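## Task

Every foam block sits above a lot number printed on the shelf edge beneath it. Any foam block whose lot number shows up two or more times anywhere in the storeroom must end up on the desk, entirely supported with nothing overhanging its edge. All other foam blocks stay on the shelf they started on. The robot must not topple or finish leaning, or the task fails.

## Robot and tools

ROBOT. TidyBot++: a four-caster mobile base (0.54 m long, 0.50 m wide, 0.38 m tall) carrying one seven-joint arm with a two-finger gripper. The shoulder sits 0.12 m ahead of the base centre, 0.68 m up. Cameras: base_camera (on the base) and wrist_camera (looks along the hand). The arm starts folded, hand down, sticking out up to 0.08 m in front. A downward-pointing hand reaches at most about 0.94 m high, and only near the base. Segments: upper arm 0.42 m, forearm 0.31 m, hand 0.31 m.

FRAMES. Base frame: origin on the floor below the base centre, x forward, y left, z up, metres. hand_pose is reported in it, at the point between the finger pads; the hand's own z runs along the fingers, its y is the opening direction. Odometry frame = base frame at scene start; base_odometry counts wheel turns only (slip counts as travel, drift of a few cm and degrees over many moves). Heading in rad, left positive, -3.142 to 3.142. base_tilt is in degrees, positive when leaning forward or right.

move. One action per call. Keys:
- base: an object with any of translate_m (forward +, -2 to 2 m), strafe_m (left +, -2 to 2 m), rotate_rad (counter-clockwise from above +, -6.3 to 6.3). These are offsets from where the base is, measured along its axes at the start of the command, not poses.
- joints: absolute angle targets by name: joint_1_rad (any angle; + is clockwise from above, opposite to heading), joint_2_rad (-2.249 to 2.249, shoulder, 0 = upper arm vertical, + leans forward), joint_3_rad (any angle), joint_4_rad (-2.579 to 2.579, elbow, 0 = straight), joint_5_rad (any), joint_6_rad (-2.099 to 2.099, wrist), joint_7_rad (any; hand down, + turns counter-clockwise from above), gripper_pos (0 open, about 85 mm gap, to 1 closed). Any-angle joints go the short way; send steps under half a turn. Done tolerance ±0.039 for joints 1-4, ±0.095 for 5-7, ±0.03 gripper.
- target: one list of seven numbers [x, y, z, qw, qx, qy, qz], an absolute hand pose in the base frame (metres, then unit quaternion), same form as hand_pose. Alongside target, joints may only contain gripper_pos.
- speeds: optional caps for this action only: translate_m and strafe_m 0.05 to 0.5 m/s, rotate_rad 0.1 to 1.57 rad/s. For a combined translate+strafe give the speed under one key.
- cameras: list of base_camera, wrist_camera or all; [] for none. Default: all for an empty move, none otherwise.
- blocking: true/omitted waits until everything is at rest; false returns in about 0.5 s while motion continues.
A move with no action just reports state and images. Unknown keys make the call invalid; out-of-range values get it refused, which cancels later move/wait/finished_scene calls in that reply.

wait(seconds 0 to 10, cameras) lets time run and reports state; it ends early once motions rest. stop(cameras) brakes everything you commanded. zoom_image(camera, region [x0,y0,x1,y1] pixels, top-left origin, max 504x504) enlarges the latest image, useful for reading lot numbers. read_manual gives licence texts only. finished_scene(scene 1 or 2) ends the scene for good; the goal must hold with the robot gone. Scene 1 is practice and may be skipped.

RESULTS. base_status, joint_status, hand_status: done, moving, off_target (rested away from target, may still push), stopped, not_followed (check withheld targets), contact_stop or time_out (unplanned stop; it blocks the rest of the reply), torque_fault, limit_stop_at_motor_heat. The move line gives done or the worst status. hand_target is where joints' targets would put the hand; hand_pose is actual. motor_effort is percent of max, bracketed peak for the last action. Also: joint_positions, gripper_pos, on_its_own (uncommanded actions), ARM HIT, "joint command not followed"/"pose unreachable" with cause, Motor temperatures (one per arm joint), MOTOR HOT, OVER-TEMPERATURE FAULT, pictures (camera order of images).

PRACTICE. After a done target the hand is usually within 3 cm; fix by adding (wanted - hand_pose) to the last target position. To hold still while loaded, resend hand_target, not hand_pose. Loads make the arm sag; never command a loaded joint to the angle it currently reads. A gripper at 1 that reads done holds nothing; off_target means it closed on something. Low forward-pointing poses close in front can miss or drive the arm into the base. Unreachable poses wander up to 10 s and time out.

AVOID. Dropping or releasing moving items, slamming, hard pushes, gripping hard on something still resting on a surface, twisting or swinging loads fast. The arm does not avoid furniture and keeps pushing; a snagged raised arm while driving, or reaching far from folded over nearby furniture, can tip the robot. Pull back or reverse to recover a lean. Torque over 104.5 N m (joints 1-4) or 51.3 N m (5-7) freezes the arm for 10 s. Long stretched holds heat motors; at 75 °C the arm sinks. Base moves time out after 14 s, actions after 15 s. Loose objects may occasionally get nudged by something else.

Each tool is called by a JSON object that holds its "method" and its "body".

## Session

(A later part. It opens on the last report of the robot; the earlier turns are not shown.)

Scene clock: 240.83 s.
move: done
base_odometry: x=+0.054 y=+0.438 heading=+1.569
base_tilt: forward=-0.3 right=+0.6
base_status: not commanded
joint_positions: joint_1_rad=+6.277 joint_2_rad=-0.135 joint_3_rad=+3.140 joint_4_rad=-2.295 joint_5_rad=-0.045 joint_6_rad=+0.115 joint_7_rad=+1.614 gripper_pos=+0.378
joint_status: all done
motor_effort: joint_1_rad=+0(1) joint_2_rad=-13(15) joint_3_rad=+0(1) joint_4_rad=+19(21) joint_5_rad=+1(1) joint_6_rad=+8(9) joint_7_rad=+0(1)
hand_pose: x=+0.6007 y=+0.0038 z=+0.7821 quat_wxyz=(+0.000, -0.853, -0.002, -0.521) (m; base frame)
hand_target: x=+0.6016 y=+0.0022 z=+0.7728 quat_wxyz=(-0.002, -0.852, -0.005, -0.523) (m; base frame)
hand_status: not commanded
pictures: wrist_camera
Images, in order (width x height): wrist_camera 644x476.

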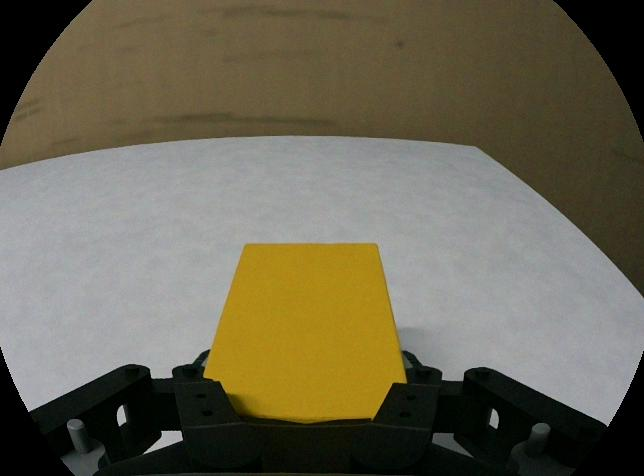

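Still descending freely (~11mm/step).

{"method": "move", "body": {"joints": {"joint_2_rad":-0.1,"joint_4_rad":-2.35,"joint_6_rad":0.21}}}

{"method": "move", "body": {"joints": {"joint_2_rad":-0.085,"joint_4_rad":-2.38,"joint_6_rad":0.255}}}

{"method": "move", "body": {"joints": {"joint_2_rad":-0.07,"joint_4_rad":-2.41,"joint_6_rad":0.30}, "cameras": ["wrist_camera"]}}

Scene clock: 241.70 s.
move: done
base_odometry: x=+0.054 y=+0.438 heading=+1.569
base_tilt: forward=-0.3 right=+0.6
base_status: not commanded
joint_positions: joint_1_rad=+6.277 joint_2_rad=-0.120 joint_3_rad=+3.140 joint_4_rad=-2.325 joint_5_rad=-0.045 joint_6_rad=+0.160 joint_7_rad=+1.614 gripper_pos=+0.378
joint_status: all done
motor_effort: joint_1_rad=+0(1) joint_2_rad=-13(15) joint_3_rad=+0(0) joint_4_rad=+20(20) joint_5_rad=+1(1) joint_6_rad=+8(9) joint_7_rad=+0(1)
hand_pose: x=+0.5988 y=+0.0032 z=+0.7714 quat_wxyz=(-0.001, -0.853, -0.001, -0.521) (m; base frame)
hand_target: x=+0.5992 y=+0.0022 z=+0.7622 quat_wxyz=(-0.002, -0.852, -0.005, -0.523) (m; base frame)
hand_status: not commanded

Scene clock: 242.40 s.
move: done
base_odometry: x=+0.054 y=+0.438 heading=+1.569
base_tilt: forward=-0.3 right=+0.6
base_status: not commanded
joint_positions: joint_1_rad=+6.277 joint_2_rad=-0.105 joint_3_rad=+3.140 joint_4_rad=-2.355 joint_5_rad=-0.045 joint_6_rad=+0.205 joint_7_rad=+1.614 gripper_pos=+0.378
joint_status: all done
motor_effort: joint_1_rad=-1(1) joint_2_rad=-15(15) joint_3_rad=+0(1) joint_4_rad=+19(20) joint_5_rad=+1(1) joint_6_rad=+8(9) joint_7_rad=+0(1)
hand_pose: x=+0.5963 y=+0.0025 z=+0.7607 quat_wxyz=(-0.002, -0.853, -0.001, -0.521) (m; base frame)
hand_target: x=+0.5964 y=+0.0022 z=+0.7520 quat_wxyz=(-0.002, -0.852, -0.005, -0.523) (m; base frame)
hand_status: not commanded

Scene clock: 243.10 s.
move: done
base_odometry: x=+0.054 y=+0.438 heading=+1.569
base_tilt: forward=-0.3 right=+0.6
base_status: not commanded
joint_positions: joint_1_rad=+6.277 joint_2_rad=-0.091 joint_3_rad=+3.140 joint_4_rad=-2.385 joint_5_rad=-0.045 joint_6_rad=+0.250 joint_7_rad=+1.614 gripper_pos=+0.378
joint_status: all done
motor_effort: joint_1_rad=-1(1) joint_2_rad=-14(14) joint_3_rad=+0(0) joint_4_rad=+18(19) joint_5_rad=+1(1) joint_6_rad=+8(9) joint_7_rad=+0(0)
hand_pose: x=+0.5933 y=+0.0019 z=+0.7504 quat_wxyz=(-0.003, -0.853, -0.001, -0.521) (m; base frame)
hand_target: x=+0.5931 y=+0.0022 z=+0.7421 quat_wxyz=(-0.002, -0.852, -0.005, -0.523) (m; base frame)
hand_status: not commanded
pictures: wrist_camera
Images, in order (width x height): wrist_camera 644x476.

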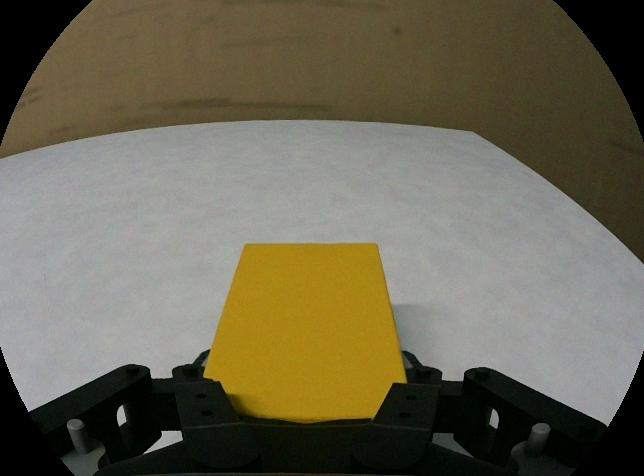

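{"method": "move", "body": {"joints": {"joint_2_rad":-0.055,"joint_4_rad":-2.44,"joint_6_rad":0.345}}}

{"method": "move", "body": {"joints": {"joint_2_rad":-0.03,"joint_4_rad":-2.46,"joint_6_rad":0.39}}}

{"method": "move", "body": {"joints": {"joint_2_rad":0.0,"joint_4_rad":-2.47,"joint_6_rad":0.43}, "cameras": ["wrist_camera"]}}

Scene clock: 243.97 s.
move: done
base_odometry: x=+0.054 y=+0.438 heading=+1.569
base_tilt: forward=-0.3 right=+0.6
base_status: not commanded
joint_positions: joint_1_rad=+6.277 joint_2_rad=-0.079 joint_3_rad=+3.140 joint_4_rad=-2.412 joint_5_rad=-0.045 joint_6_rad=+0.300 joint_7_rad=+1.614 gripper_pos=+0.378
joint_status: all done
motor_effort: joint_1_rad=+0(1) joint_2_rad=-14(14) joint_3_rad=+0(1) joint_4_rad=+17(18) joint_5_rad=+1(1) joint_6_rad=+8(9) joint_7_rad=+0(1)
hand_pose: x=+0.5917 y=+0.0012 z=+0.7451 quat_wxyz=(-0.004, -0.851, +0.000, -0.526) (m; base frame)
hand_target: x=+0.5893 y=+0.0022 z=+0.7326 quat_wxyz=(-0.002, -0.852, -0.005, -0.523) (m; base frame)
hand_status: not commanded

Scene clock: 244.60 s.
move: done
base_odometry: x=+0.054 y=+0.438 heading=+1.569
base_tilt: forward=-0.3 right=+0.6
base_status: not commanded
joint_positions: joint_1_rad=+6.277 joint_2_rad=-0.068 joint_3_rad=+3.140 joint_4_rad=-2.429 joint_5_rad=-0.045 joint_6_rad=+0.349 joint_7_rad=+1.614 gripper_pos=+0.378
joint_status: all done
motor_effort: joint_1_rad=+1(1) joint_2_rad=-11(14) joint_3_rad=+2(2) joint_4_rad=+16(17) joint_5_rad=+1(1) joint_6_rad=+7(8) joint_7_rad=+0(1)
hand_pose: x=+0.5930 y=+0.0006 z=+0.7452 quat_wxyz=(-0.005, -0.845, +0.000, -0.535) (m; base frame)
hand_target: x=+0.5893 y=+0.0022 z=+0.7235 quat_wxyz=(-0.002, -0.852, -0.005, -0.523) (m; base frame)
hand_status: not commanded

Scene clock: 245.27 s.
move: off_target
base_odometry: x=+0.054 y=+0.438 heading=+1.569
base_tilt: forward=-0.4 right=+0.6
base_status: not commanded
joint_positions: joint_1_rad=+6.277 joint_2_rad=-0.049 joint_3_rad=+3.140 joint_4_rad=-2.435 joint_5_rad=-0.045 joint_6_rad=+0.393 joint_7_rad=+1.614 gripper_pos=+0.378
joint_status: joint_2_rad off_target (ended at -0.049, target +0.000); the others done
motor_effort: joint_1_rad=+0(1) joint_2_rad=-9(11) joint_3_rad=+1(2) joint_4_rad=+15(17) joint_5_rad=+1(1) joint_6_rad=+6(7) joint_7_rad=+0(0)
hand_pose: x=+0.5979 y=+0.0001 z=+0.7455 quat_wxyz=(-0.005, -0.840, +0.000, -0.543) (m; base frame)
hand_target: x=+0.5922 y=+0.0022 z=+0.7157 quat_wxyz=(-0.002, -0.852, -0.005, -0.523) (m; base frame)
hand_status: not commanded
pictures: wrist_camera
Images, in order (width x height): wrist_camera 644x476.

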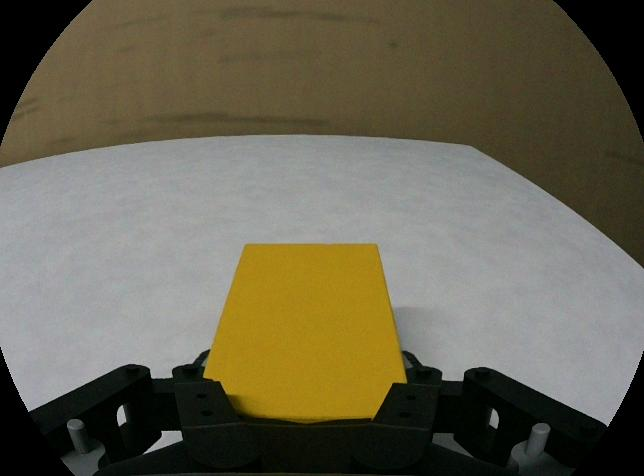

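{"method": "move", "body": {"joints": {"joint_2_rad":-0.05,"joint_4_rad":-2.44,"joint_6_rad":0.36}}}

{"method": "move", "body": {"joints": {"gripper_pos":0.2}}}

{"method": "move", "body": {"joints": {"gripper_pos":0}}}

{"method": "move", "body": {"joints": {"joint_2_rad":-0.4}, "cameras": ["wrist_camera"]}}

Scene clock: 246.20 s.
move: done
base_odometry: x=+0.054 y=+0.438 heading=+1.569
base_tilt: forward=-0.3 right=+0.6
base_status: not commanded
joint_positions: joint_1_rad=+6.277 joint_2_rad=-0.054 joint_3_rad=+3.140 joint_4_rad=-2.431 joint_5_rad=-0.045 joint_6_rad=+0.381 joint_7_rad=+1.614 gripper_pos=+0.378
joint_status: all done
motor_effort: joint_1_rad=-1(1) joint_2_rad=-14(14) joint_3_rad=+0(1) joint_4_rad=+16(16) joint_5_rad=+1(1) joint_6_rad=+7(8) joint_7_rad=+0(0)
hand_pose: x=+0.5972 y=+0.0002 z=+0.7462 quat_wxyz=(-0.005, -0.841, +0.000, -0.541) (m; base frame)
hand_target: x=+0.5916 y=+0.0022 z=+0.7344 quat_wxyz=(-0.002, -0.849, -0.005, -0.528) (m; base frame)
hand_status: not commanded

Scene clock: 247.03 s.
move: done
base_odometry: x=+0.054 y=+0.438 heading=+1.569
base_tilt: forward=-0.3 right=+0.6
base_status: not commanded
joint_positions: joint_1_rad=+6.277 joint_2_rad=-0.054 joint_3_rad=+3.140 joint_4_rad=-2.431 joint_5_rad=-0.045 joint_6_rad=+0.381 joint_7_rad=+1.614 gripper_pos=+0.200
joint_status: all done
motor_effort: joint_1_rad=+0(1) joint_2_rad=-14(15) joint_3_rad=+0(1) joint_4_rad=+16(17) joint_5_rad=+1(1) joint_6_rad=+9(9) joint_7_rad=+0(0)
hand_pose: x=+0.5973 y=+0.0002 z=+0.7466 quat_wxyz=(-0.005, -0.840, +0.000, -0.542) (m; base frame)
hand_target: x=+0.5916 y=+0.0022 z=+0.7344 quat_wxyz=(-0.002, -0.849, -0.005, -0.528) (m; base frame)
hand_status: not commanded

Scene clock: 247.67 s.
move: done
base_odometry: x=+0.054 y=+0.438 heading=+1.569
base_tilt: forward=-0.3 right=+0.6
base_status: not commanded
joint_positions: joint_1_rad=+6.277 joint_2_rad=-0.054 joint_3_rad=+3.140 joint_4_rad=-2.431 joint_5_rad=-0.045 joint_6_rad=+0.381 joint_7_rad=+1.614 gripper_pos=+0.000
joint_status: all done
motor_effort: joint_1_rad=+0(1) joint_2_rad=-14(15) joint_3_rad=+0(0) joint_4_rad=+17(17) joint_5_rad=+1(1) joint_6_rad=+8(9) joint_7_rad=+0(0)
hand_pose: x=+0.5973 y=+0.0002 z=+0.7466 quat_wxyz=(-0.005, -0.840, +0.000, -0.542) (m; base frame)
hand_target: x=+0.5916 y=+0.0022 z=+0.7344 quat_wxyz=(-0.002, -0.849, -0.005, -0.528) (m; base frame)
hand_status: not commanded

Scene clock: 249.13 s.
move: done
base_odometry: x=+0.054 y=+0.438 heading=+1.569
base_tilt: forward=-0.3 right=+0.6
base_status: not commanded
joint_positions: joint_1_rad=+6.277 joint_2_rad=-0.391 joint_3_rad=+3.140 joint_4_rad=-2.431 joint_5_rad=-0.045 joint_6_rad=+0.381 joint_7_rad=+1.614 gripper_pos=+0.000
joint_status: all done
motor_effort: joint_1_rad=+0(1) joint_2_rad=-6(17) joint_3_rad=+1(1) joint_4_rad=+21(22) joint_5_rad=+1(1) joint_6_rad=+8(9) joint_7_rad=+0(1)
hand_pose: x=+0.5490 y=-0.0001 z=+0.9012 quat_wxyz=(-0.004, -0.738, +0.002, -0.675) (m; base frame)
hand_target: x=+0.5450 y=+0.0022 z=+0.8933 quat_wxyz=(-0.003, -0.745, -0.004, -0.667) (m; base frame)
hand_status: not commanded
pictures: wrist_camera
Images, in order (width x height): wrist_camera 644x476.

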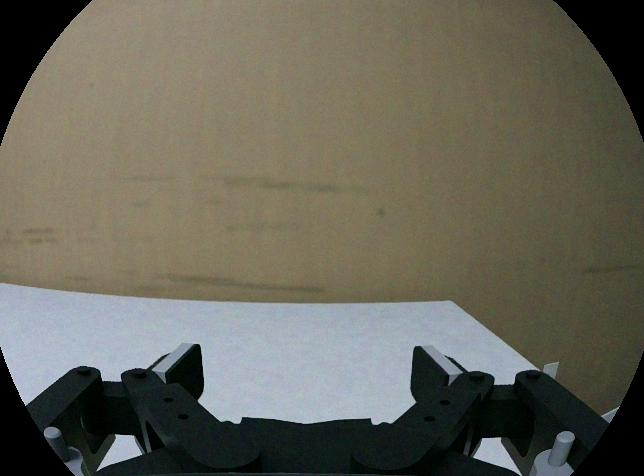

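{"method": "move", "body": {"base": {"translate_m":-0.25}, "joints": {"joint_4_rad":-1.7,"joint_6_rad":-0.75}, "cameras": ["wrist_camera"]}}

{"method": "move", "body": {"base": {"translate_m":-0.1,"rotate_rad":1.571}}}

{"method": "move", "body": {"base": {"translate_m":1.25}, "cameras": ["wrist_camera"]}}

Scene clock: 251.73 s.
move: done
base_odometry: x=+0.054 y=+0.188 heading=+1.567
base_tilt: forward=-0.4 right=+0.6
base_status: done
joint_positions: joint_1_rad=+6.277 joint_2_rad=-0.402 joint_3_rad=+3.140 joint_4_rad=-1.714 joint_5_rad=-0.045 joint_6_rad=-0.699 joint_7_rad=+1.614 gripper_pos=+0.000
joint_status: all done
motor_effort: joint_1_rad=+0(1) joint_2_rad=-7(10) joint_3_rad=+1(2) joint_4_rad=+21(23) joint_5_rad=+0(1) joint_6_rad=+8(10) joint_7_rad=+0(1)
hand_pose: x=+0.5396 y=+0.0140 z=+1.0170 quat_wxyz=(+0.012, -0.844, -0.015, -0.536) (m; base frame)
hand_target: x=+0.5343 y=+0.0022 z=+1.0099 quat_wxyz=(-0.002, -0.855, -0.005, -0.519) (m; base frame)
hand_status: not commanded
pictures: wrist_camera
Images, in order (width x height): wrist_camera 644x476.

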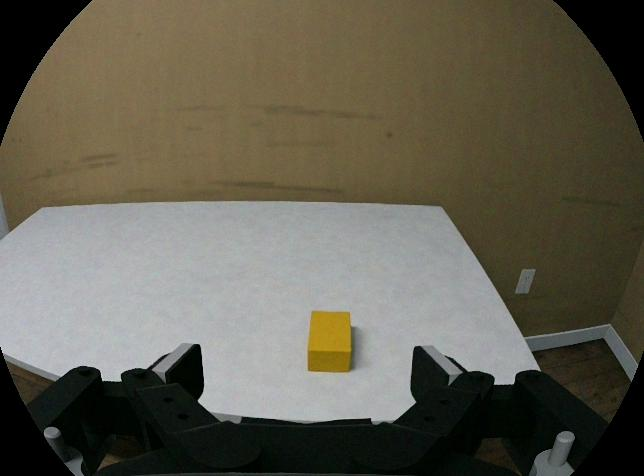

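Scene clock: 254.07 s.
move: done
base_odometry: x=+0.053 y=+0.088 heading=+3.138
base_tilt: forward=-0.3 right=+0.6
base_status: done
joint_positions: joint_1_rad=+6.277 joint_2_rad=-0.404 joint_3_rad=+3.138 joint_4_rad=-1.714 joint_5_rad=-0.045 joint_6_rad=-0.702 joint_7_rad=+1.614 gripper_pos=+0.000
joint_status: not commanded
motor_effort: joint_1_rad=-1(2) joint_2_rad=-6(10) joint_3_rad=+1(2) joint_4_rad=+21(23) joint_5_rad=+1(1) joint_6_rad=+7(8) joint_7_rad=+0(1)
hand_pose: x=+0.5388 y=+0.0148 z=+1.0170 quat_wxyz=(+0.012, -0.844, -0.016, -0.535) (m; base frame)
hand_target: x=+0.5343 y=+0.0022 z=+1.0099 quat_wxyz=(-0.002, -0.855, -0.005, -0.519) (m; base frame)
hand_status: not commanded

Scene clock: 257.97 s.
move: done
base_odometry: x=-1.197 y=+0.093 heading=+3.139
base_tilt: forward=-0.3 right=+0.6
base_status: done
joint_positions: joint_1_rad=+6.277 joint_2_rad=-0.402 joint_3_rad=+3.138 joint_4_rad=-1.713 joint_5_rad=-0.045 joint_6_rad=-0.704 joint_7_rad=+1.614 gripper_pos=+0.000
joint_status: not commanded
motor_effort: joint_1_rad=+0(1) joint_2_rad=-6(10) joint_3_rad=+1(1) joint_4_rad=+22(23) joint_5_rad=+0(1) joint_6_rad=+8(9) joint_7_rad=+0(1)
hand_pose: x=+0.5389 y=+0.0148 z=+1.0164 quat_wxyz=(+0.012, -0.845, -0.016, -0.534) (m; base frame)
hand_target: x=+0.5343 y=+0.0022 z=+1.0099 quat_wxyz=(-0.002, -0.855, -0.005, -0.519) (m; base frame)
hand_status: not commanded
pictures: wrist_camera
Images, in order (width x height): wrist_camera 644x476.

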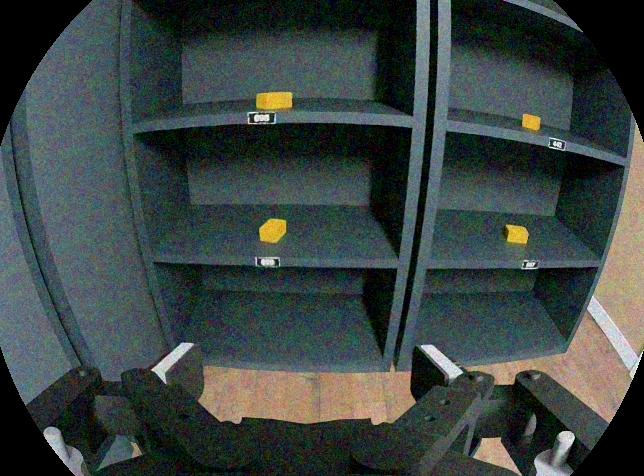

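{"method": "move", "body": {"base": {"translate_m":0.75,"strafe_m":0.12}, "joints": {"joint_2_rad":-0.55}, "cameras": ["wrist_camera"]}}

Scene clock: 261.43 s.
move: done
base_odometry: x=-1.947 y=-0.025 heading=+3.138
base_tilt: forward=-0.3 right=+0.6
base_status: done
joint_positions: joint_1_rad=+6.277 joint_2_rad=-0.553 joint_3_rad=+3.138 joint_4_rad=-1.708 joint_5_rad=-0.045 joint_6_rad=-0.706 joint_7_rad=+1.614 gripper_pos=+0.000
joint_status: all done
motor_effort: joint_1_rad=+0(1) joint_2_rad=-2(6) joint_3_rad=+1(2) joint_4_rad=+20(23) joint_5_rad=+1(1) joint_6_rad=+9(9) joint_7_rad=+0(1)
hand_pose: x=+0.4838 y=+0.0145 z=+1.0781 quat_wxyz=(+0.011, -0.801, -0.017, -0.598) (m; base frame)
hand_target: x=+0.4806 y=+0.0022 z=+1.0683 quat_wxyz=(-0.003, -0.813, -0.005, -0.582) (m; base frame)
hand_status: not commanded
pictures: wrist_camera
Images, in order (width x height): wrist_camera 644x476.

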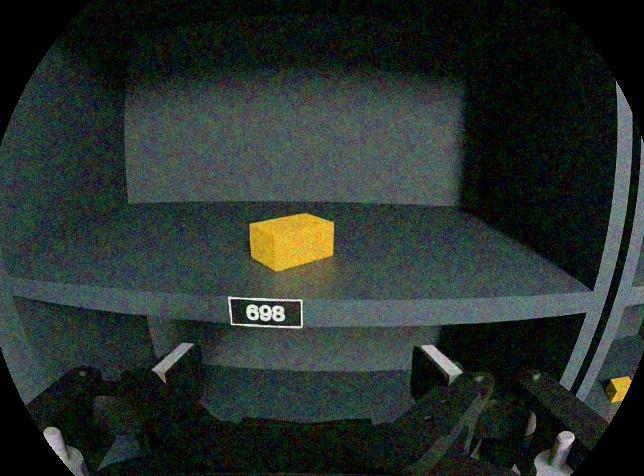

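{"method": "move", "body": {"joints": {"joint_1_rad":6.012,"joint_2_rad":-0.277,"joint_4_rad":-1.6,"joint_5_rad":1.007,"joint_6_rad":-1.32,"joint_7_rad":0.4}, "cameras": ["wrist_camera"]}}

Scene clock: 264.03 s.
move: done
base_odometry: x=-1.947 y=-0.025 heading=+3.138
base_tilt: forward=-0.3 right=+0.6
base_status: not commanded
joint_positions: joint_1_rad=+6.031 joint_2_rad=-0.292 joint_3_rad=+3.138 joint_4_rad=-1.616 joint_5_rad=+0.940 joint_6_rad=-1.267 joint_7_rad=+0.446 gripper_pos=+0.000
joint_status: all done
motor_effort: joint_1_rad=+0(2) joint_2_rad=-8(9) joint_3_rad=-1(1) joint_4_rad=+19(22) joint_5_rad=+8(8) joint_6_rad=+4(9) joint_7_rad=+0(1)
hand_pose: x=+0.4858 y=-0.1504 z=+1.0143 quat_wxyz=(-0.195, -0.784, +0.350, -0.475) (m; base frame)
hand_target: x=+0.4802 y=-0.1622 z=+1.0262 quat_wxyz=(-0.220, -0.765, +0.368, -0.481) (m; base frame)
hand_status: not commanded
pictures: wrist_camera
Images, in order (width x height): wrist_camera 644x476.

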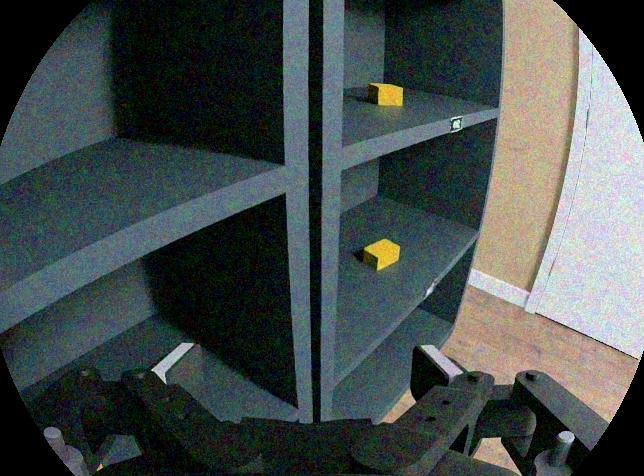

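{"method": "move", "body": {"joints": {"joint_1_rad":5.52,"joint_2_rad":-0.124,"joint_4_rad":-1.5,"joint_5_rad":1.18,"joint_6_rad":-1.78,"joint_7_rad":0.1}}}

{"method": "move", "body": {"base": {"translate_m":0.17,"strafe_m":0.21}, "cameras": ["wrist_camera"]}}

Scene clock: 266.50 s.
move: done
base_odometry: x=-1.947 y=-0.025 heading=+3.138
base_tilt: forward=-0.3 right=+0.6
base_status: not commanded
joint_positions: joint_1_rad=+5.538 joint_2_rad=-0.145 joint_3_rad=+3.138 joint_4_rad=-1.518 joint_5_rad=+1.116 joint_6_rad=-1.727 joint_7_rad=+0.144 gripper_pos=+0.000
joint_status: all done
motor_effort: joint_1_rad=-1(2) joint_2_rad=-11(12) joint_3_rad=+0(1) joint_4_rad=+17(20) joint_5_rad=+8(9) joint_6_rad=+2(5) joint_7_rad=+0(1)
hand_pose: x=+0.4722 y=-0.0471 z=+1.0178 quat_wxyz=(-0.226, -0.769, +0.370, -0.470) (m; base frame)
hand_target: x=+0.4686 y=-0.0531 z=+1.0336 quat_wxyz=(-0.244, -0.741, +0.392, -0.488) (m; base frame)
hand_status: not commanded

Scene clock: 268.20 s.
move: done
base_odometry: x=-2.118 y=-0.234 heading=+3.138
base_tilt: forward=-0.3 right=+0.6
base_status: done
joint_positions: joint_1_rad=+5.535 joint_2_rad=-0.124 joint_3_rad=+3.138 joint_4_rad=-1.516 joint_5_rad=+1.119 joint_6_rad=-1.734 joint_7_rad=+0.143 gripper_pos=+0.000
joint_status: not commanded
motor_effort: joint_1_rad=+0(2) joint_2_rad=-11(15) joint_3_rad=+0(2) joint_4_rad=+16(17) joint_5_rad=+9(9) joint_6_rad=+1(3) joint_7_rad=+0(1)
hand_pose: x=+0.4759 y=-0.0428 z=+1.0141 quat_wxyz=(-0.236, -0.770, +0.366, -0.467) (m; base frame)
hand_target: x=+0.4686 y=-0.0531 z=+1.0336 quat_wxyz=(-0.244, -0.741, +0.392, -0.488) (m; base frame)
hand_status: not commanded
pictures: wrist_camera
Images, in order (width x height): wrist_camera 644x476.

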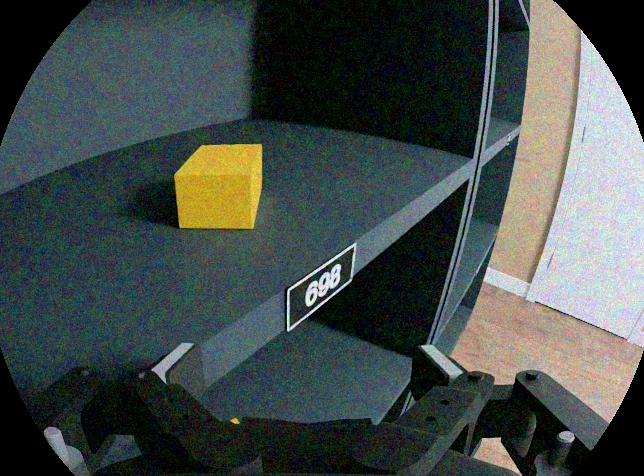

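{"method": "move", "body": {"base": {"translate_m":0.147,"strafe_m":-0.019}, "cameras": ["wrist_camera"]}}

Scene clock: 270.03 s.
move: done
base_odometry: x=-2.265 y=-0.215 heading=+3.138
base_tilt: forward=-0.3 right=+0.6
base_status: done
joint_positions: joint_1_rad=+5.535 joint_2_rad=-0.124 joint_3_rad=+3.138 joint_4_rad=-1.515 joint_5_rad=+1.119 joint_6_rad=-1.735 joint_7_rad=+0.143 gripper_pos=+0.000
joint_status: not commanded
motor_effort: joint_1_rad=+0(1) joint_2_rad=-11(14) joint_3_rad=+0(1) joint_4_rad=+16(17) joint_5_rad=+9(9) joint_6_rad=+1(2) joint_7_rad=+0(1)
hand_pose: x=+0.4757 y=-0.0429 z=+1.0143 quat_wxyz=(-0.236, -0.769, +0.366, -0.467) (m; base frame)
hand_target: x=+0.4686 y=-0.0531 z=+1.0336 quat_wxyz=(-0.244, -0.741, +0.392, -0.488) (m; base frame)
hand_status: not commanded
pictures: wrist_camera
Images, in order (width x height): wrist_camera 644x476.

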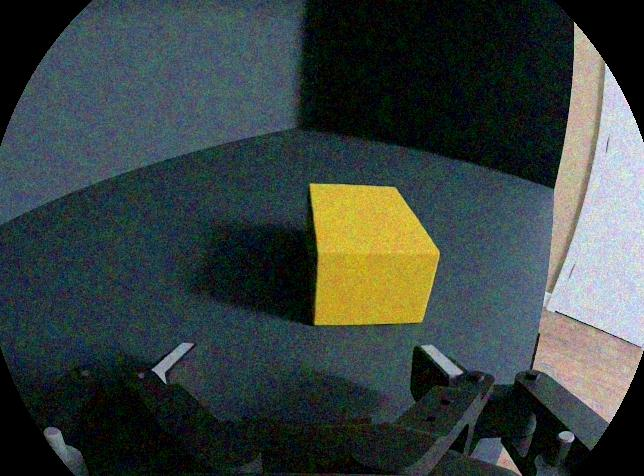

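{"method": "move", "body": {"base": {"translate_m":-0.037,"strafe_m":-0.029}}}

{"method": "move", "body": {"base": {"translate_m":0.06,"strafe_m":-0.077}, "cameras": ["wrist_camera"]}}

Scene clock: 271.23 s.
move: done
base_odometry: x=-2.228 y=-0.186 heading=+3.138
base_tilt: forward=-0.3 right=+0.6
base_status: done
joint_positions: joint_1_rad=+5.534 joint_2_rad=-0.133 joint_3_rad=+3.138 joint_4_rad=-1.515 joint_5_rad=+1.120 joint_6_rad=-1.738 joint_7_rad=+0.143 gripper_pos=+0.000
joint_status: not commanded
motor_effort: joint_1_rad=-1(1) joint_2_rad=-10(16) joint_3_rad=+0(1) joint_4_rad=+16(17) joint_5_rad=+9(9) joint_6_rad=+1(3) joint_7_rad=+0(1)
hand_pose: x=+0.4727 y=-0.0454 z=+1.0167 quat_wxyz=(-0.234, -0.768, +0.369, -0.468) (m; base frame)
hand_target: x=+0.4686 y=-0.0531 z=+1.0336 quat_wxyz=(-0.244, -0.741, +0.392, -0.488) (m; base frame)
hand_status: not commanded

Scene clock: 272.40 s.
move: done
base_odometry: x=-2.288 y=-0.108 heading=+3.138
base_tilt: forward=-0.4 right=+0.6
base_status: done
joint_positions: joint_1_rad=+5.532 joint_2_rad=-0.133 joint_3_rad=+3.141 joint_4_rad=-1.514 joint_5_rad=+1.122 joint_6_rad=-1.739 joint_7_rad=+0.143 gripper_pos=+0.000
joint_status: not commanded
motor_effort: joint_1_rad=-1(2) joint_2_rad=-11(13) joint_3_rad=+0(3) joint_4_rad=+16(17) joint_5_rad=+9(9) joint_6_rad=+1(2) joint_7_rad=+0(1)
hand_pose: x=+0.4729 y=-0.0459 z=+1.0171 quat_wxyz=(-0.234, -0.768, +0.370, -0.468) (m; base frame)
hand_target: x=+0.4686 y=-0.0531 z=+1.0336 quat_wxyz=(-0.244, -0.741, +0.392, -0.488) (m; base frame)
hand_status: not commanded
pictures: wrist_camera
Images, in order (width x height): wrist_camera 644x476.

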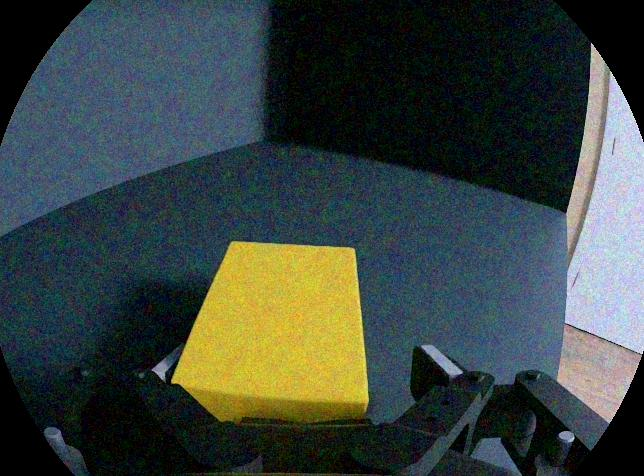

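{"method": "move", "body": {"base": {"translate_m":0.013,"strafe_m":0.01}, "cameras": ["wrist_camera"]}}

{"method": "move", "body": {"joints": {"gripper_pos":0.7}, "cameras": ["wrist_camera"]}}

Scene clock: 273.27 s.
move: done
base_odometry: x=-2.301 y=-0.118 heading=+3.138
base_tilt: forward=-0.3 right=+0.6
base_status: done
joint_positions: joint_1_rad=+5.532 joint_2_rad=-0.126 joint_3_rad=+3.141 joint_4_rad=-1.514 joint_5_rad=+1.122 joint_6_rad=-1.739 joint_7_rad=+0.143 gripper_pos=+0.000
joint_status: not commanded
motor_effort: joint_1_rad=-1(2) joint_2_rad=-11(16) joint_3_rad=+0(1) joint_4_rad=+16(17) joint_5_rad=+9(9) joint_6_rad=+2(2) joint_7_rad=+0(1)
hand_pose: x=+0.4746 y=-0.0443 z=+1.0156 quat_wxyz=(-0.237, -0.768, +0.368, -0.467) (m; base frame)
hand_target: x=+0.4686 y=-0.0531 z=+1.0336 quat_wxyz=(-0.244, -0.741, +0.392, -0.488) (m; base frame)
hand_status: not commanded
pictures: wrist_camera
Images, in order (width x height): wrist_camera 644x476.

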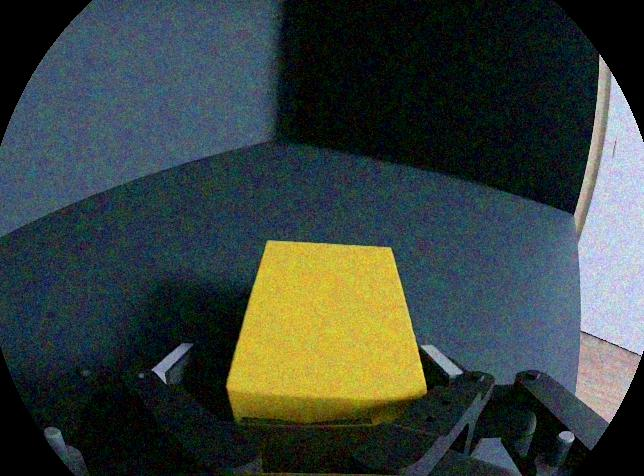

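Scene clock: 274.20 s.
move: off_target
base_odometry: x=-2.301 y=-0.118 heading=+3.138
base_tilt: forward=-0.3 right=+0.6
base_status: not commanded
joint_positions: joint_1_rad=+5.532 joint_2_rad=-0.126 joint_3_rad=+3.141 joint_4_rad=-1.513 joint_5_rad=+1.124 joint_6_rad=-1.739 joint_7_rad=+0.143 gripper_pos=+0.385
joint_status: gripper_pos off_target (ended at +0.385, target +0.700)
motor_effort: joint_1_rad=-1(1) joint_2_rad=-11(12) joint_3_rad=+0(1) joint_4_rad=+16(17) joint_5_rad=+9(9) joint_6_rad=+1(2) joint_7_rad=+0(1)
hand_pose: x=+0.4747 y=-0.0445 z=+1.0164 quat_wxyz=(-0.237, -0.767, +0.368, -0.468) (m; base frame)
hand_target: x=+0.4686 y=-0.0531 z=+1.0336 quat_wxyz=(-0.244, -0.741, +0.392, -0.488) (m; base frame)
hand_status: not commanded
pictures: wrist_camera
Images, in order (width x height): wrist_camera 644x476.

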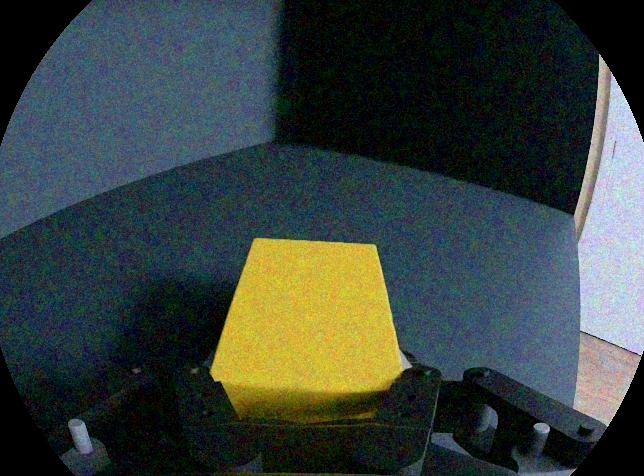

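{"method": "move", "body": {"joints": {"joint_2_rad":-0.35}}}

{"method": "move", "body": {"base": {"translate_m":-0.5,"strafe_m":-0.1}}}

{"method": "move", "body": {"base": {"translate_m":-1.55,"rotate_rad":-1.568}, "joints": {"joint_1_rad":6.283,"joint_2_rad":-0.4,"joint_4_rad":-1.7,"joint_5_rad":0,"joint_6_rad":-0.75,"joint_7_rad":1.58}, "cameras": ["wrist_camera"]}}

Scene clock: 275.83 s.
move: done
base_odometry: x=-2.301 y=-0.118 heading=+3.138
base_tilt: forward=-0.3 right=+0.6
base_status: not commanded
joint_positions: joint_1_rad=+5.532 joint_2_rad=-0.351 joint_3_rad=+3.141 joint_4_rad=-1.512 joint_5_rad=+1.124 joint_6_rad=-1.740 joint_7_rad=+0.143 gripper_pos=+0.385
joint_status: all done
motor_effort: joint_1_rad=+0(1) joint_2_rad=-3(14) joint_3_rad=-1(1) joint_4_rad=+16(18) joint_5_rad=+8(9) joint_6_rad=+3(4) joint_7_rad=+0(1)
hand_pose: x=+0.4157 y=-0.0996 z=+1.0594 quat_wxyz=(-0.146, -0.742, +0.422, -0.500) (m; base frame)
hand_target: x=+0.4076 y=-0.1114 z=+1.0730 quat_wxyz=(-0.153, -0.716, +0.447, -0.514) (m; base frame)
hand_status: not commanded

Scene clock: 278.27 s.
move: done
base_odometry: x=-1.800 y=-0.020 heading=+3.138
base_tilt: forward=-0.3 right=+0.6
base_status: done
joint_positions: joint_1_rad=+5.532 joint_2_rad=-0.355 joint_3_rad=+3.141 joint_4_rad=-1.512 joint_5_rad=+1.124 joint_6_rad=-1.741 joint_7_rad=+0.143 gripper_pos=+0.385
joint_status: not commanded
motor_effort: joint_1_rad=-1(1) joint_2_rad=-2(7) joint_3_rad=-1(3) joint_4_rad=+16(17) joint_5_rad=+8(9) joint_6_rad=+3(4) joint_7_rad=+0(1)
hand_pose: x=+0.4144 y=-0.1008 z=+1.0600 quat_wxyz=(-0.145, -0.741, +0.423, -0.500) (m; base frame)
hand_target: x=+0.4076 y=-0.1114 z=+1.0730 quat_wxyz=(-0.153, -0.716, +0.447, -0.514) (m; base frame)
hand_status: not commanded

Scene clock: 283.17 s.
move: done
base_odometry: x=-0.250 y=-0.025 heading=+1.569
base_tilt: forward=-0.3 right=+0.6
base_status: done
joint_positions: joint_1_rad=+6.269 joint_2_rad=-0.384 joint_3_rad=+3.139 joint_4_rad=-1.669 joint_5_rad=+0.067 joint_6_rad=-0.807 joint_7_rad=+1.537 gripper_pos=+0.385
joint_status: all done
motor_effort: joint_1_rad=+0(2) joint_2_rad=-6(9) joint_3_rad=+0(2) joint_4_rad=+22(22) joint_5_rad=+1(9) joint_6_rad=+8(9) joint_7_rad=-1(1)
hand_pose: x=+0.5329 y=-0.0064 z=+1.0062 quat_wxyz=(-0.020, -0.865, -0.001, -0.502) (m; base frame)
hand_target: x=+0.5343 y=+0.0022 z=+1.0099 quat_wxyz=(-0.002, -0.855, -0.005, -0.519) (m; base frame)
hand_status: not commanded
pictures: wrist_camera
Images, in order (width x height): wrist_camera 644x476.

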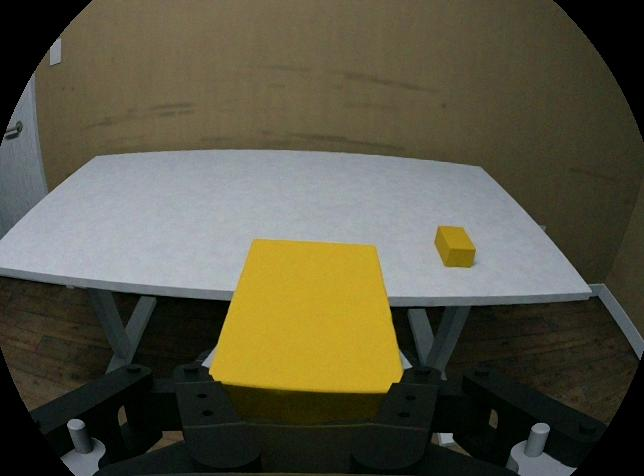

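{"method": "move", "body": {"base": {"translate_m":0.463}}}

{"method": "move", "body": {"joints": {"joint_2_rad":-0.222,"joint_4_rad":-2.077,"joint_6_rad":-0.195}}}

{"method": "move", "body": {"joints": {"joint_2_rad":-0.115,"joint_4_rad":-2.32,"joint_6_rad":0.165}}}

{"method": "move", "body": {"joints": {"joint_2_rad":-0.095,"joint_4_rad":-2.36,"joint_6_rad":0.225}}}

{"method": "move", "body": {"joints": {"joint_2_rad":-0.075,"joint_4_rad":-2.40,"joint_6_rad":0.285}}}

{"method": "move", "body": {"joints": {"joint_2_rad":-0.055,"joint_4_rad":-2.44,"joint_6_rad":0.345}, "cameras": ["wrist_camera"]}}

Scene clock: 285.73 s.
move: done
base_odometry: x=-0.249 y=+0.438 heading=+1.568
base_tilt: forward=-0.3 right=+0.6
base_status: done
joint_positions: joint_1_rad=+6.269 joint_2_rad=-0.393 joint_3_rad=+3.139 joint_4_rad=-1.671 joint_5_rad=+0.067 joint_6_rad=-0.803 joint_7_rad=+1.537 gripper_pos=+0.385
joint_status: not commanded
motor_effort: joint_1_rad=+0(1) joint_2_rad=-7(11) joint_3_rad=+0(1) joint_4_rad=+22(23) joint_5_rad=+1(2) joint_6_rad=+8(9) joint_7_rad=+0(1)
hand_pose: x=+0.5304 y=-0.0063 z=+1.0098 quat_wxyz=(-0.020, -0.862, -0.001, -0.506) (m; base frame)
hand_target: x=+0.5343 y=+0.0022 z=+1.0099 quat_wxyz=(-0.002, -0.855, -0.005, -0.519) (m; base frame)
hand_status: not commanded

Scene clock: 287.60 s.
move: done
base_odometry: x=-0.249 y=+0.438 heading=+1.568
base_tilt: forward=-0.3 right=+0.6
base_status: not commanded
joint_positions: joint_1_rad=+6.269 joint_2_rad=-0.236 joint_3_rad=+3.139 joint_4_rad=-2.050 joint_5_rad=+0.067 joint_6_rad=-0.254 joint_7_rad=+1.537 gripper_pos=+0.385
joint_status: all done
motor_effort: joint_1_rad=+0(1) joint_2_rad=-12(15) joint_3_rad=+0(1) joint_4_rad=+21(24) joint_5_rad=+1(1) joint_6_rad=+8(9) joint_7_rad=+0(1)
hand_pose: x=+0.5994 y=+0.0044 z=+0.8672 quat_wxyz=(-0.011, -0.859, -0.017, -0.512) (m; base frame)
hand_target: x=+0.6043 y=+0.0023 z=+0.8606 quat_wxyz=(-0.002, -0.855, -0.005, -0.519) (m; base frame)
hand_status: not commanded

Scene clock: 289.23 s.
move: done
base_odometry: x=-0.249 y=+0.438 heading=+1.568
base_tilt: forward=-0.3 right=+0.6
base_status: not commanded
joint_positions: joint_1_rad=+6.269 joint_2_rad=-0.131 joint_3_rad=+3.139 joint_4_rad=-2.294 joint_5_rad=+0.067 joint_6_rad=+0.107 joint_7_rad=+1.537 gripper_pos=+0.385
joint_status: all done
motor_effort: joint_1_rad=-1(1) joint_2_rad=-14(15) joint_3_rad=+0(1) joint_4_rad=+20(22) joint_5_rad=+1(1) joint_6_rad=+8(9) joint_7_rad=+0(1)
hand_pose: x=+0.5999 y=+0.0118 z=+0.7782 quat_wxyz=(-0.001, -0.856, -0.023, -0.516) (m; base frame)
hand_target: x=+0.6016 y=+0.0022 z=+0.7728 quat_wxyz=(-0.002, -0.852, -0.005, -0.523) (m; base frame)
hand_status: not commanded

Scene clock: 290.23 s.
move: done
base_odometry: x=-0.249 y=+0.438 heading=+1.568
base_tilt: forward=-0.3 right=+0.6
base_status: not commanded
joint_positions: joint_1_rad=+6.269 joint_2_rad=-0.114 joint_3_rad=+3.139 joint_4_rad=-2.335 joint_5_rad=+0.067 joint_6_rad=+0.173 joint_7_rad=+1.537 gripper_pos=+0.385
joint_status: all done
motor_effort: joint_1_rad=+0(1) joint_2_rad=-13(15) joint_3_rad=+0(1) joint_4_rad=+18(20) joint_5_rad=+1(1) joint_6_rad=+8(9) joint_7_rad=+0(1)
hand_pose: x=+0.5975 y=+0.0131 z=+0.7665 quat_wxyz=(+0.001, -0.854, -0.024, -0.520) (m; base frame)
hand_target: x=+0.5983 y=+0.0022 z=+0.7588 quat_wxyz=(-0.002, -0.852, -0.005, -0.523) (m; base frame)
hand_status: not commanded

Scene clock: 290.97 s.
move: done
base_odometry: x=-0.249 y=+0.438 heading=+1.568
base_tilt: forward=-0.3 right=+0.6
base_status: not commanded
joint_positions: joint_1_rad=+6.269 joint_2_rad=-0.095 joint_3_rad=+3.139 joint_4_rad=-2.376 joint_5_rad=+0.067 joint_6_rad=+0.234 joint_7_rad=+1.537 gripper_pos=+0.385
joint_status: all done
motor_effort: joint_1_rad=+0(1) joint_2_rad=-13(15) joint_3_rad=+0(0) joint_4_rad=+17(19) joint_5_rad=+1(1) joint_6_rad=+8(9) joint_7_rad=+0(1)
hand_pose: x=+0.5938 y=+0.0143 z=+0.7528 quat_wxyz=(+0.003, -0.854, -0.025, -0.520) (m; base frame)
hand_target: x=+0.5942 y=+0.0022 z=+0.7454 quat_wxyz=(-0.002, -0.852, -0.005, -0.523) (m; base frame)
hand_status: not commanded

Scene clock: 291.67 s.
move: done
base_odometry: x=-0.249 y=+0.438 heading=+1.568
base_tilt: forward=-0.3 right=+0.6
base_status: not commanded
joint_positions: joint_1_rad=+6.269 joint_2_rad=-0.082 joint_3_rad=+3.139 joint_4_rad=-2.409 joint_5_rad=+0.067 joint_6_rad=+0.300 joint_7_rad=+1.538 gripper_pos=+0.385
joint_status: all done
motor_effort: joint_1_rad=-1(2) joint_2_rad=-13(14) joint_3_rad=+0(1) joint_4_rad=+17(18) joint_5_rad=+1(1) joint_6_rad=+8(9) joint_7_rad=+0(1)
hand_pose: x=+0.5922 y=+0.0153 z=+0.7478 quat_wxyz=(+0.004, -0.849, -0.025, -0.528) (m; base frame)
hand_target: x=+0.5893 y=+0.0022 z=+0.7326 quat_wxyz=(-0.002, -0.852, -0.005, -0.523) (m; base frame)
hand_status: not commanded
pictures: wrist_camera
Images, in order (width x height): wrist_camera 644x476.

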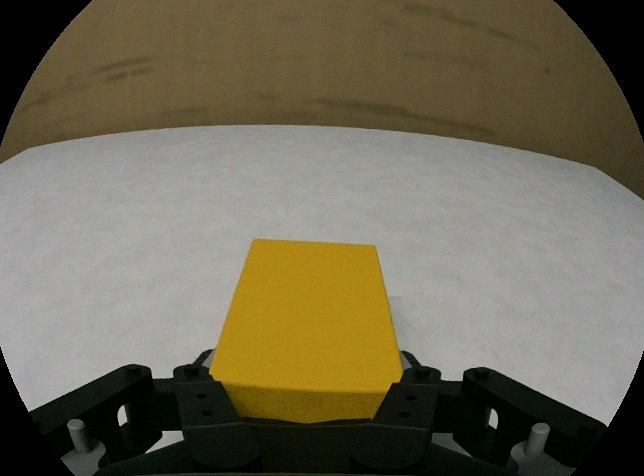

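{"method": "move", "body": {"joints": {"joint_2_rad":-0.06,"joint_4_rad":-2.45,"joint_6_rad":0.37}}}

{"method": "move", "body": {"joints": {"gripper_pos":0.2}}}

{"method": "move", "body": {"joints": {"gripper_pos":0}}}

{"method": "move", "body": {"joints": {"joint_2_rad":-0.4}}}

{"method": "move", "body": {"base": {"translate_m":-0.35}, "joints": {"joint_4_rad":-1.7,"joint_6_rad":-0.75}, "cameras": ["wrist_camera"]}}

{"method": "move", "body": {"base": {"rotate_rad":1.571,"translate_m":-0.1}}}

{"method": "move", "body": {"base": {"translate_m":1.55}, "cameras": ["wrist_camera"]}}

Scene clock: 292.43 s.
move: done
base_odometry: x=-0.249 y=+0.438 heading=+1.568
base_tilt: forward=-0.3 right=+0.6
base_status: not commanded
joint_positions: joint_1_rad=+6.269 joint_2_rad=-0.082 joint_3_rad=+3.139 joint_4_rad=-2.422 joint_5_rad=+0.067 joint_6_rad=+0.323 joint_7_rad=+1.538 gripper_pos=+0.385
joint_status: all done
motor_effort: joint_1_rad=-1(1) joint_2_rad=-13(14) joint_3_rad=+0(1) joint_4_rad=+17(18) joint_5_rad=+1(1) joint_6_rad=+8(8) joint_7_rad=-1(1)
hand_pose: x=+0.5910 y=+0.0157 z=+0.7480 quat_wxyz=(+0.005, -0.846, -0.026, -0.533) (m; base frame)
hand_target: x=+0.5888 y=+0.0022 z=+0.7370 quat_wxyz=(-0.002, -0.847, -0.005, -0.532) (m; base frame)
hand_status: not commanded

Scene clock: 293.27 s.
move: done
base_odometry: x=-0.249 y=+0.438 heading=+1.568
base_tilt: forward=-0.3 right=+0.6
base_status: not commanded
joint_positions: joint_1_rad=+6.269 joint_2_rad=-0.082 joint_3_rad=+3.139 joint_4_rad=-2.422 joint_5_rad=+0.067 joint_6_rad=+0.323 joint_7_rad=+1.538 gripper_pos=+0.200
joint_status: all done
motor_effort: joint_1_rad=-1(1) joint_2_rad=-13(14) joint_3_rad=+0(0) joint_4_rad=+17(18) joint_5_rad=+1(1) joint_6_rad=+9(9) joint_7_rad=+0(1)
hand_pose: x=+0.5909 y=+0.0157 z=+0.7479 quat_wxyz=(+0.005, -0.846, -0.026, -0.533) (m; base frame)
hand_target: x=+0.5888 y=+0.0022 z=+0.7370 quat_wxyz=(-0.002, -0.847, -0.005, -0.532) (m; base frame)
hand_status: not commanded

Scene clock: 293.90 s.
move: done
base_odometry: x=-0.249 y=+0.438 heading=+1.568
base_tilt: forward=-0.3 right=+0.6
base_status: not commanded
joint_positions: joint_1_rad=+6.269 joint_2_rad=-0.082 joint_3_rad=+3.139 joint_4_rad=-2.422 joint_5_rad=+0.067 joint_6_rad=+0.323 joint_7_rad=+1.538 gripper_pos=+0.000
joint_status: all done
motor_effort: joint_1_rad=+0(1) joint_2_rad=-13(14) joint_3_rad=+0(0) joint_4_rad=+17(18) joint_5_rad=+1(1) joint_6_rad=+7(8) joint_7_rad=+0(0)
hand_pose: x=+0.5909 y=+0.0157 z=+0.7479 quat_wxyz=(+0.005, -0.846, -0.026, -0.533) (m; base frame)
hand_target: x=+0.5888 y=+0.0022 z=+0.7370 quat_wxyz=(-0.002, -0.847, -0.005, -0.532) (m; base frame)
hand_status: not commanded

Scene clock: 295.33 s.
move: done
base_odometry: x=-0.249 y=+0.438 heading=+1.568
base_tilt: forward=-0.3 right=+0.6
base_status: not commanded
joint_positions: joint_1_rad=+6.269 joint_2_rad=-0.392 joint_3_rad=+3.139 joint_4_rad=-2.422 joint_5_rad=+0.067 joint_6_rad=+0.323 joint_7_rad=+1.538 gripper_pos=+0.000
joint_status: all done
motor_effort: joint_1_rad=+0(1) joint_2_rad=-6(15) joint_3_rad=+1(1) joint_4_rad=+21(21) joint_5_rad=+1(1) joint_6_rad=+8(9) joint_7_rad=+0(1)
hand_pose: x=+0.5482 y=+0.0151 z=+0.8889 quat_wxyz=(+0.003, -0.753, -0.025, -0.657) (m; base frame)
hand_target: x=+0.5435 y=+0.0022 z=+0.8905 quat_wxyz=(-0.003, -0.745, -0.004, -0.667) (m; base frame)
hand_status: not commanded

Scene clock: 297.77 s.
move: done
base_odometry: x=-0.250 y=+0.088 heading=+1.569
base_tilt: forward=-0.4 right=+0.6
base_status: done
joint_positions: joint_1_rad=+6.271 joint_2_rad=-0.406 joint_3_rad=+3.139 joint_4_rad=-1.713 joint_5_rad=+0.067 joint_6_rad=-0.699 joint_7_rad=+1.538 gripper_pos=+0.000
joint_status: all done
motor_effort: joint_1_rad=+0(1) joint_2_rad=-7(11) joint_3_rad=+0(2) joint_4_rad=+22(23) joint_5_rad=+1(1) joint_6_rad=+8(10) joint_7_rad=+0(1)
hand_pose: x=+0.5385 y=-0.0056 z=+1.0191 quat_wxyz=(-0.020, -0.843, -0.002, -0.538) (m; base frame)
hand_target: x=+0.5343 y=+0.0022 z=+1.0099 quat_wxyz=(-0.002, -0.855, -0.005, -0.519) (m; base frame)
hand_status: not commanded
pictures: wrist_camera
Images, in order (width x height): wrist_camera 644x476.

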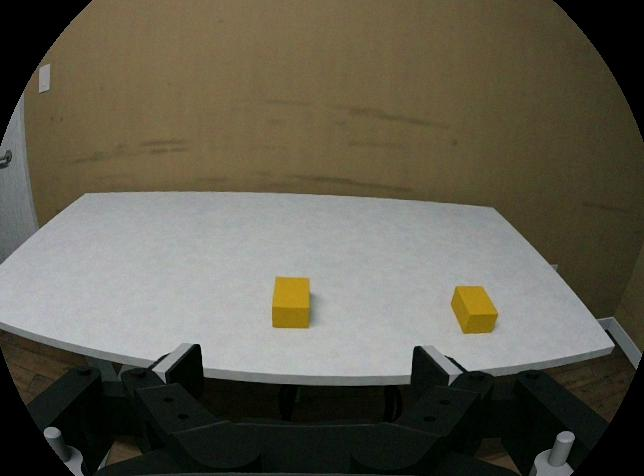

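Scene clock: 300.10 s.
move: done
base_odometry: x=-0.250 y=-0.012 heading=+3.139
base_tilt: forward=-0.3 right=+0.6
base_status: done
joint_positions: joint_1_rad=+6.273 joint_2_rad=-0.405 joint_3_rad=+3.138 joint_4_rad=-1.713 joint_5_rad=+0.063 joint_6_rad=-0.702 joint_7_rad=+1.538 gripper_pos=+0.000
joint_status: not commanded
motor_effort: joint_1_rad=+0(2) joint_2_rad=-6(10) joint_3_rad=+0(2) joint_4_rad=+22(23) joint_5_rad=+1(2) joint_6_rad=+8(9) joint_7_rad=+0(1)
hand_pose: x=+0.5385 y=-0.0049 z=+1.0180 quat_wxyz=(-0.018, -0.844, -0.002, -0.536) (m; base frame)
hand_target: x=+0.5343 y=+0.0022 z=+1.0099 quat_wxyz=(-0.002, -0.855, -0.005, -0.519) (m; base frame)
hand_status: not commanded

Scene clock: 304.60 s.
move: done
base_odometry: x=-1.800 y=-0.008 heading=+3.140
base_tilt: forward=-0.3 right=+0.6
base_status: done
joint_positions: joint_1_rad=+6.273 joint_2_rad=-0.403 joint_3_rad=+3.138 joint_4_rad=-1.713 joint_5_rad=+0.063 joint_6_rad=-0.704 joint_7_rad=+1.538 gripper_pos=+0.000
joint_status: not commanded
motor_effort: joint_1_rad=+0(1) joint_2_rad=-7(10) joint_3_rad=+1(1) joint_4_rad=+22(22) joint_5_rad=+1(1) joint_6_rad=+7(9) joint_7_rad=+0(1)
hand_pose: x=+0.5389 y=-0.0049 z=+1.0170 quat_wxyz=(-0.018, -0.845, -0.002, -0.535) (m; base frame)
hand_target: x=+0.5343 y=+0.0022 z=+1.0099 quat_wxyz=(-0.002, -0.855, -0.005, -0.519) (m; base frame)
hand_status: not commanded
pictures: wrist_camera
Images, in order (width x height): wrist_camera 644x476.

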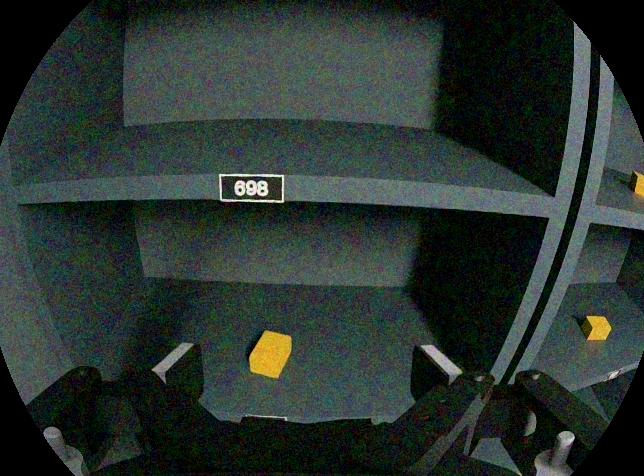

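{"method": "move", "body": {"joints": {"joint_1_rad":6.283,"joint_2_rad":0.509,"joint_4_rad":-2.286,"joint_5_rad":0,"joint_6_rad":0.72,"joint_7_rad":1.58}, "cameras": ["wrist_camera"]}}

Scene clock: 307.67 s.
move: done
base_odometry: x=-1.800 y=-0.008 heading=+3.140
base_tilt: forward=-0.3 right=+0.6
base_status: not commanded
joint_positions: joint_1_rad=+6.273 joint_2_rad=+0.485 joint_3_rad=+3.138 joint_4_rad=-2.258 joint_5_rad=+0.063 joint_6_rad=+0.662 joint_7_rad=+1.538 gripper_pos=+0.000
joint_status: all done
motor_effort: joint_1_rad=+0(1) joint_2_rad=-27(30) joint_3_rad=+0(1) joint_4_rad=+11(22) joint_5_rad=+1(2) joint_6_rad=+7(9) joint_7_rad=+0(1)
hand_pose: x=+0.7082 y=+0.0216 z=+0.6124 quat_wxyz=(+0.017, -0.862, -0.022, -0.506) (m; base frame)
hand_target: x=+0.7034 y=+0.0024 z=+0.6032 quat_wxyz=(-0.002, -0.861, -0.004, -0.508) (m; base frame)
hand_status: not commanded
pictures: wrist_camera
Images, in order (width x height): wrist_camera 644x476.

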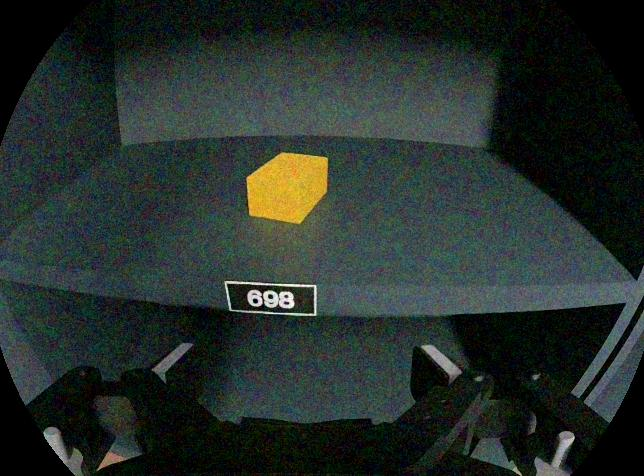

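{"method": "move", "body": {"base": {"strafe_m":0.18}, "joints": {"joint_5_rad":-0.61,"joint_6_rad":0.8,"joint_7_rad":1.82}, "cameras": ["wrist_camera"]}}

Scene clock: 310.13 s.
move: done
base_odometry: x=-1.801 y=-0.189 heading=+3.140
base_tilt: forward=-0.3 right=+0.6
base_status: done
joint_positions: joint_1_rad=+6.276 joint_2_rad=+0.485 joint_3_rad=+3.137 joint_4_rad=-2.260 joint_5_rad=-0.543 joint_6_rad=+0.746 joint_7_rad=+1.778 gripper_pos=+0.000
joint_status: all done
motor_effort: joint_1_rad=+0(3) joint_2_rad=-28(29) joint_3_rad=+1(2) joint_4_rad=+11(12) joint_5_rad=+2(3) joint_6_rad=+7(9) joint_7_rad=+0(1)
hand_pose: x=+0.6929 y=-0.1016 z=+0.6230 quat_wxyz=(-0.097, -0.834, +0.175, -0.514) (m; base frame)
hand_target: x=+0.6770 y=-0.1257 z=+0.6118 quat_wxyz=(-0.131, -0.832, +0.190, -0.505) (m; base frame)
hand_status: not commanded
pictures: wrist_camera
Images, in order (width x height): wrist_camera 644x476.

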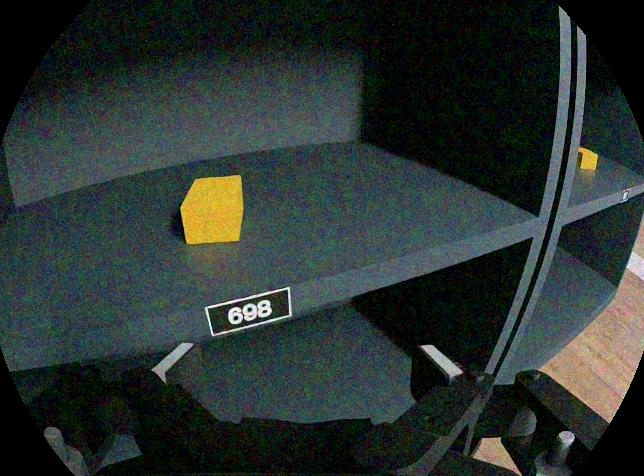

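{"method": "move", "body": {"base": {"translate_m":0.17,"strafe_m":0.04}, "cameras": ["wrist_camera"]}}

Scene clock: 312.57 s.
move: done
base_odometry: x=-1.971 y=-0.229 heading=+3.140
base_tilt: forward=-0.3 right=+0.6
base_status: done
joint_positions: joint_1_rad=+6.276 joint_2_rad=+0.489 joint_3_rad=+3.137 joint_4_rad=-2.264 joint_5_rad=-0.543 joint_6_rad=+0.748 joint_7_rad=+1.778 gripper_pos=+0.000
joint_status: not commanded
motor_effort: joint_1_rad=+0(2) joint_2_rad=-28(29) joint_3_rad=+1(1) joint_4_rad=+11(13) joint_5_rad=+2(2) joint_6_rad=+7(8) joint_7_rad=+0(1)
hand_pose: x=+0.6911 y=-0.1019 z=+0.6197 quat_wxyz=(-0.098, -0.836, +0.175, -0.511) (m; base frame)
hand_target: x=+0.6770 y=-0.1257 z=+0.6118 quat_wxyz=(-0.131, -0.832, +0.190, -0.505) (m; base frame)
hand_status: not commanded
pictures: wrist_camera
Images, in order (width x height): wrist_camera 644x476.

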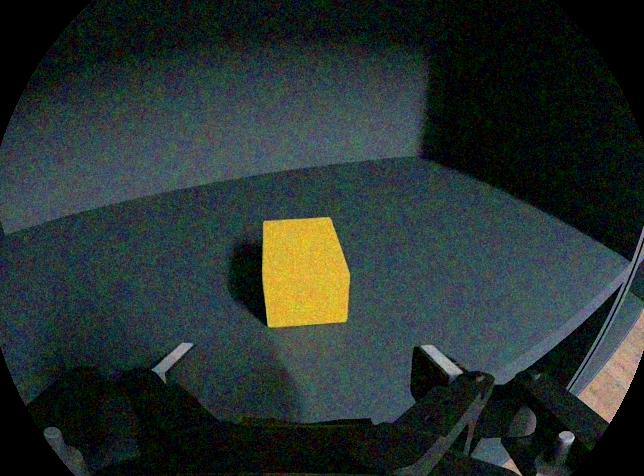

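{"method": "move", "body": {"joints": {"joint_2_rad":0.625,"joint_4_rad":-2.32,"joint_5_rad":-0.52,"joint_6_rad":0.91,"joint_7_rad":1.66}, "cameras": ["wrist_camera"]}}

Scene clock: 314.07 s.
move: done
base_odometry: x=-1.971 y=-0.229 heading=+3.140
base_tilt: forward=-0.3 right=+0.6
base_status: not commanded
joint_positions: joint_1_rad=+6.276 joint_2_rad=+0.607 joint_3_rad=+3.137 joint_4_rad=-2.297 joint_5_rad=-0.543 joint_6_rad=+0.854 joint_7_rad=+1.698 gripper_pos=+0.000
joint_status: all done
motor_effort: joint_1_rad=+0(1) joint_2_rad=-29(31) joint_3_rad=+1(1) joint_4_rad=+8(11) joint_5_rad=+2(2) joint_6_rad=+7(9) joint_7_rad=+0(1)
hand_pose: x=+0.6778 y=-0.1139 z=+0.5703 quat_wxyz=(-0.109, -0.839, +0.199, -0.494) (m; base frame)
hand_target: x=+0.6734 y=-0.1199 z=+0.5690 quat_wxyz=(-0.112, -0.832, +0.204, -0.503) (m; base frame)
hand_status: not commanded
pictures: wrist_camera
Images, in order (width x height): wrist_camera 644x476.

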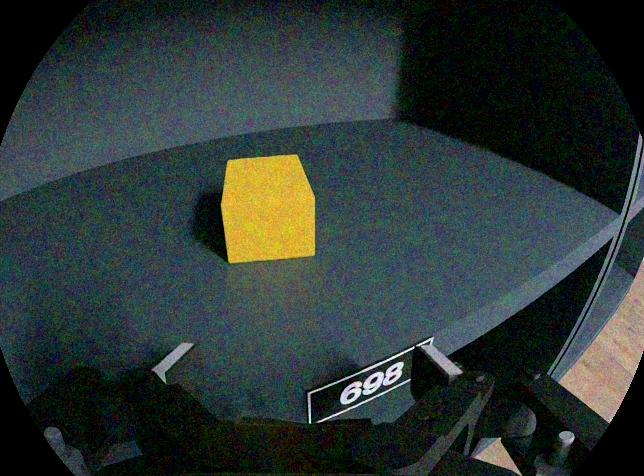

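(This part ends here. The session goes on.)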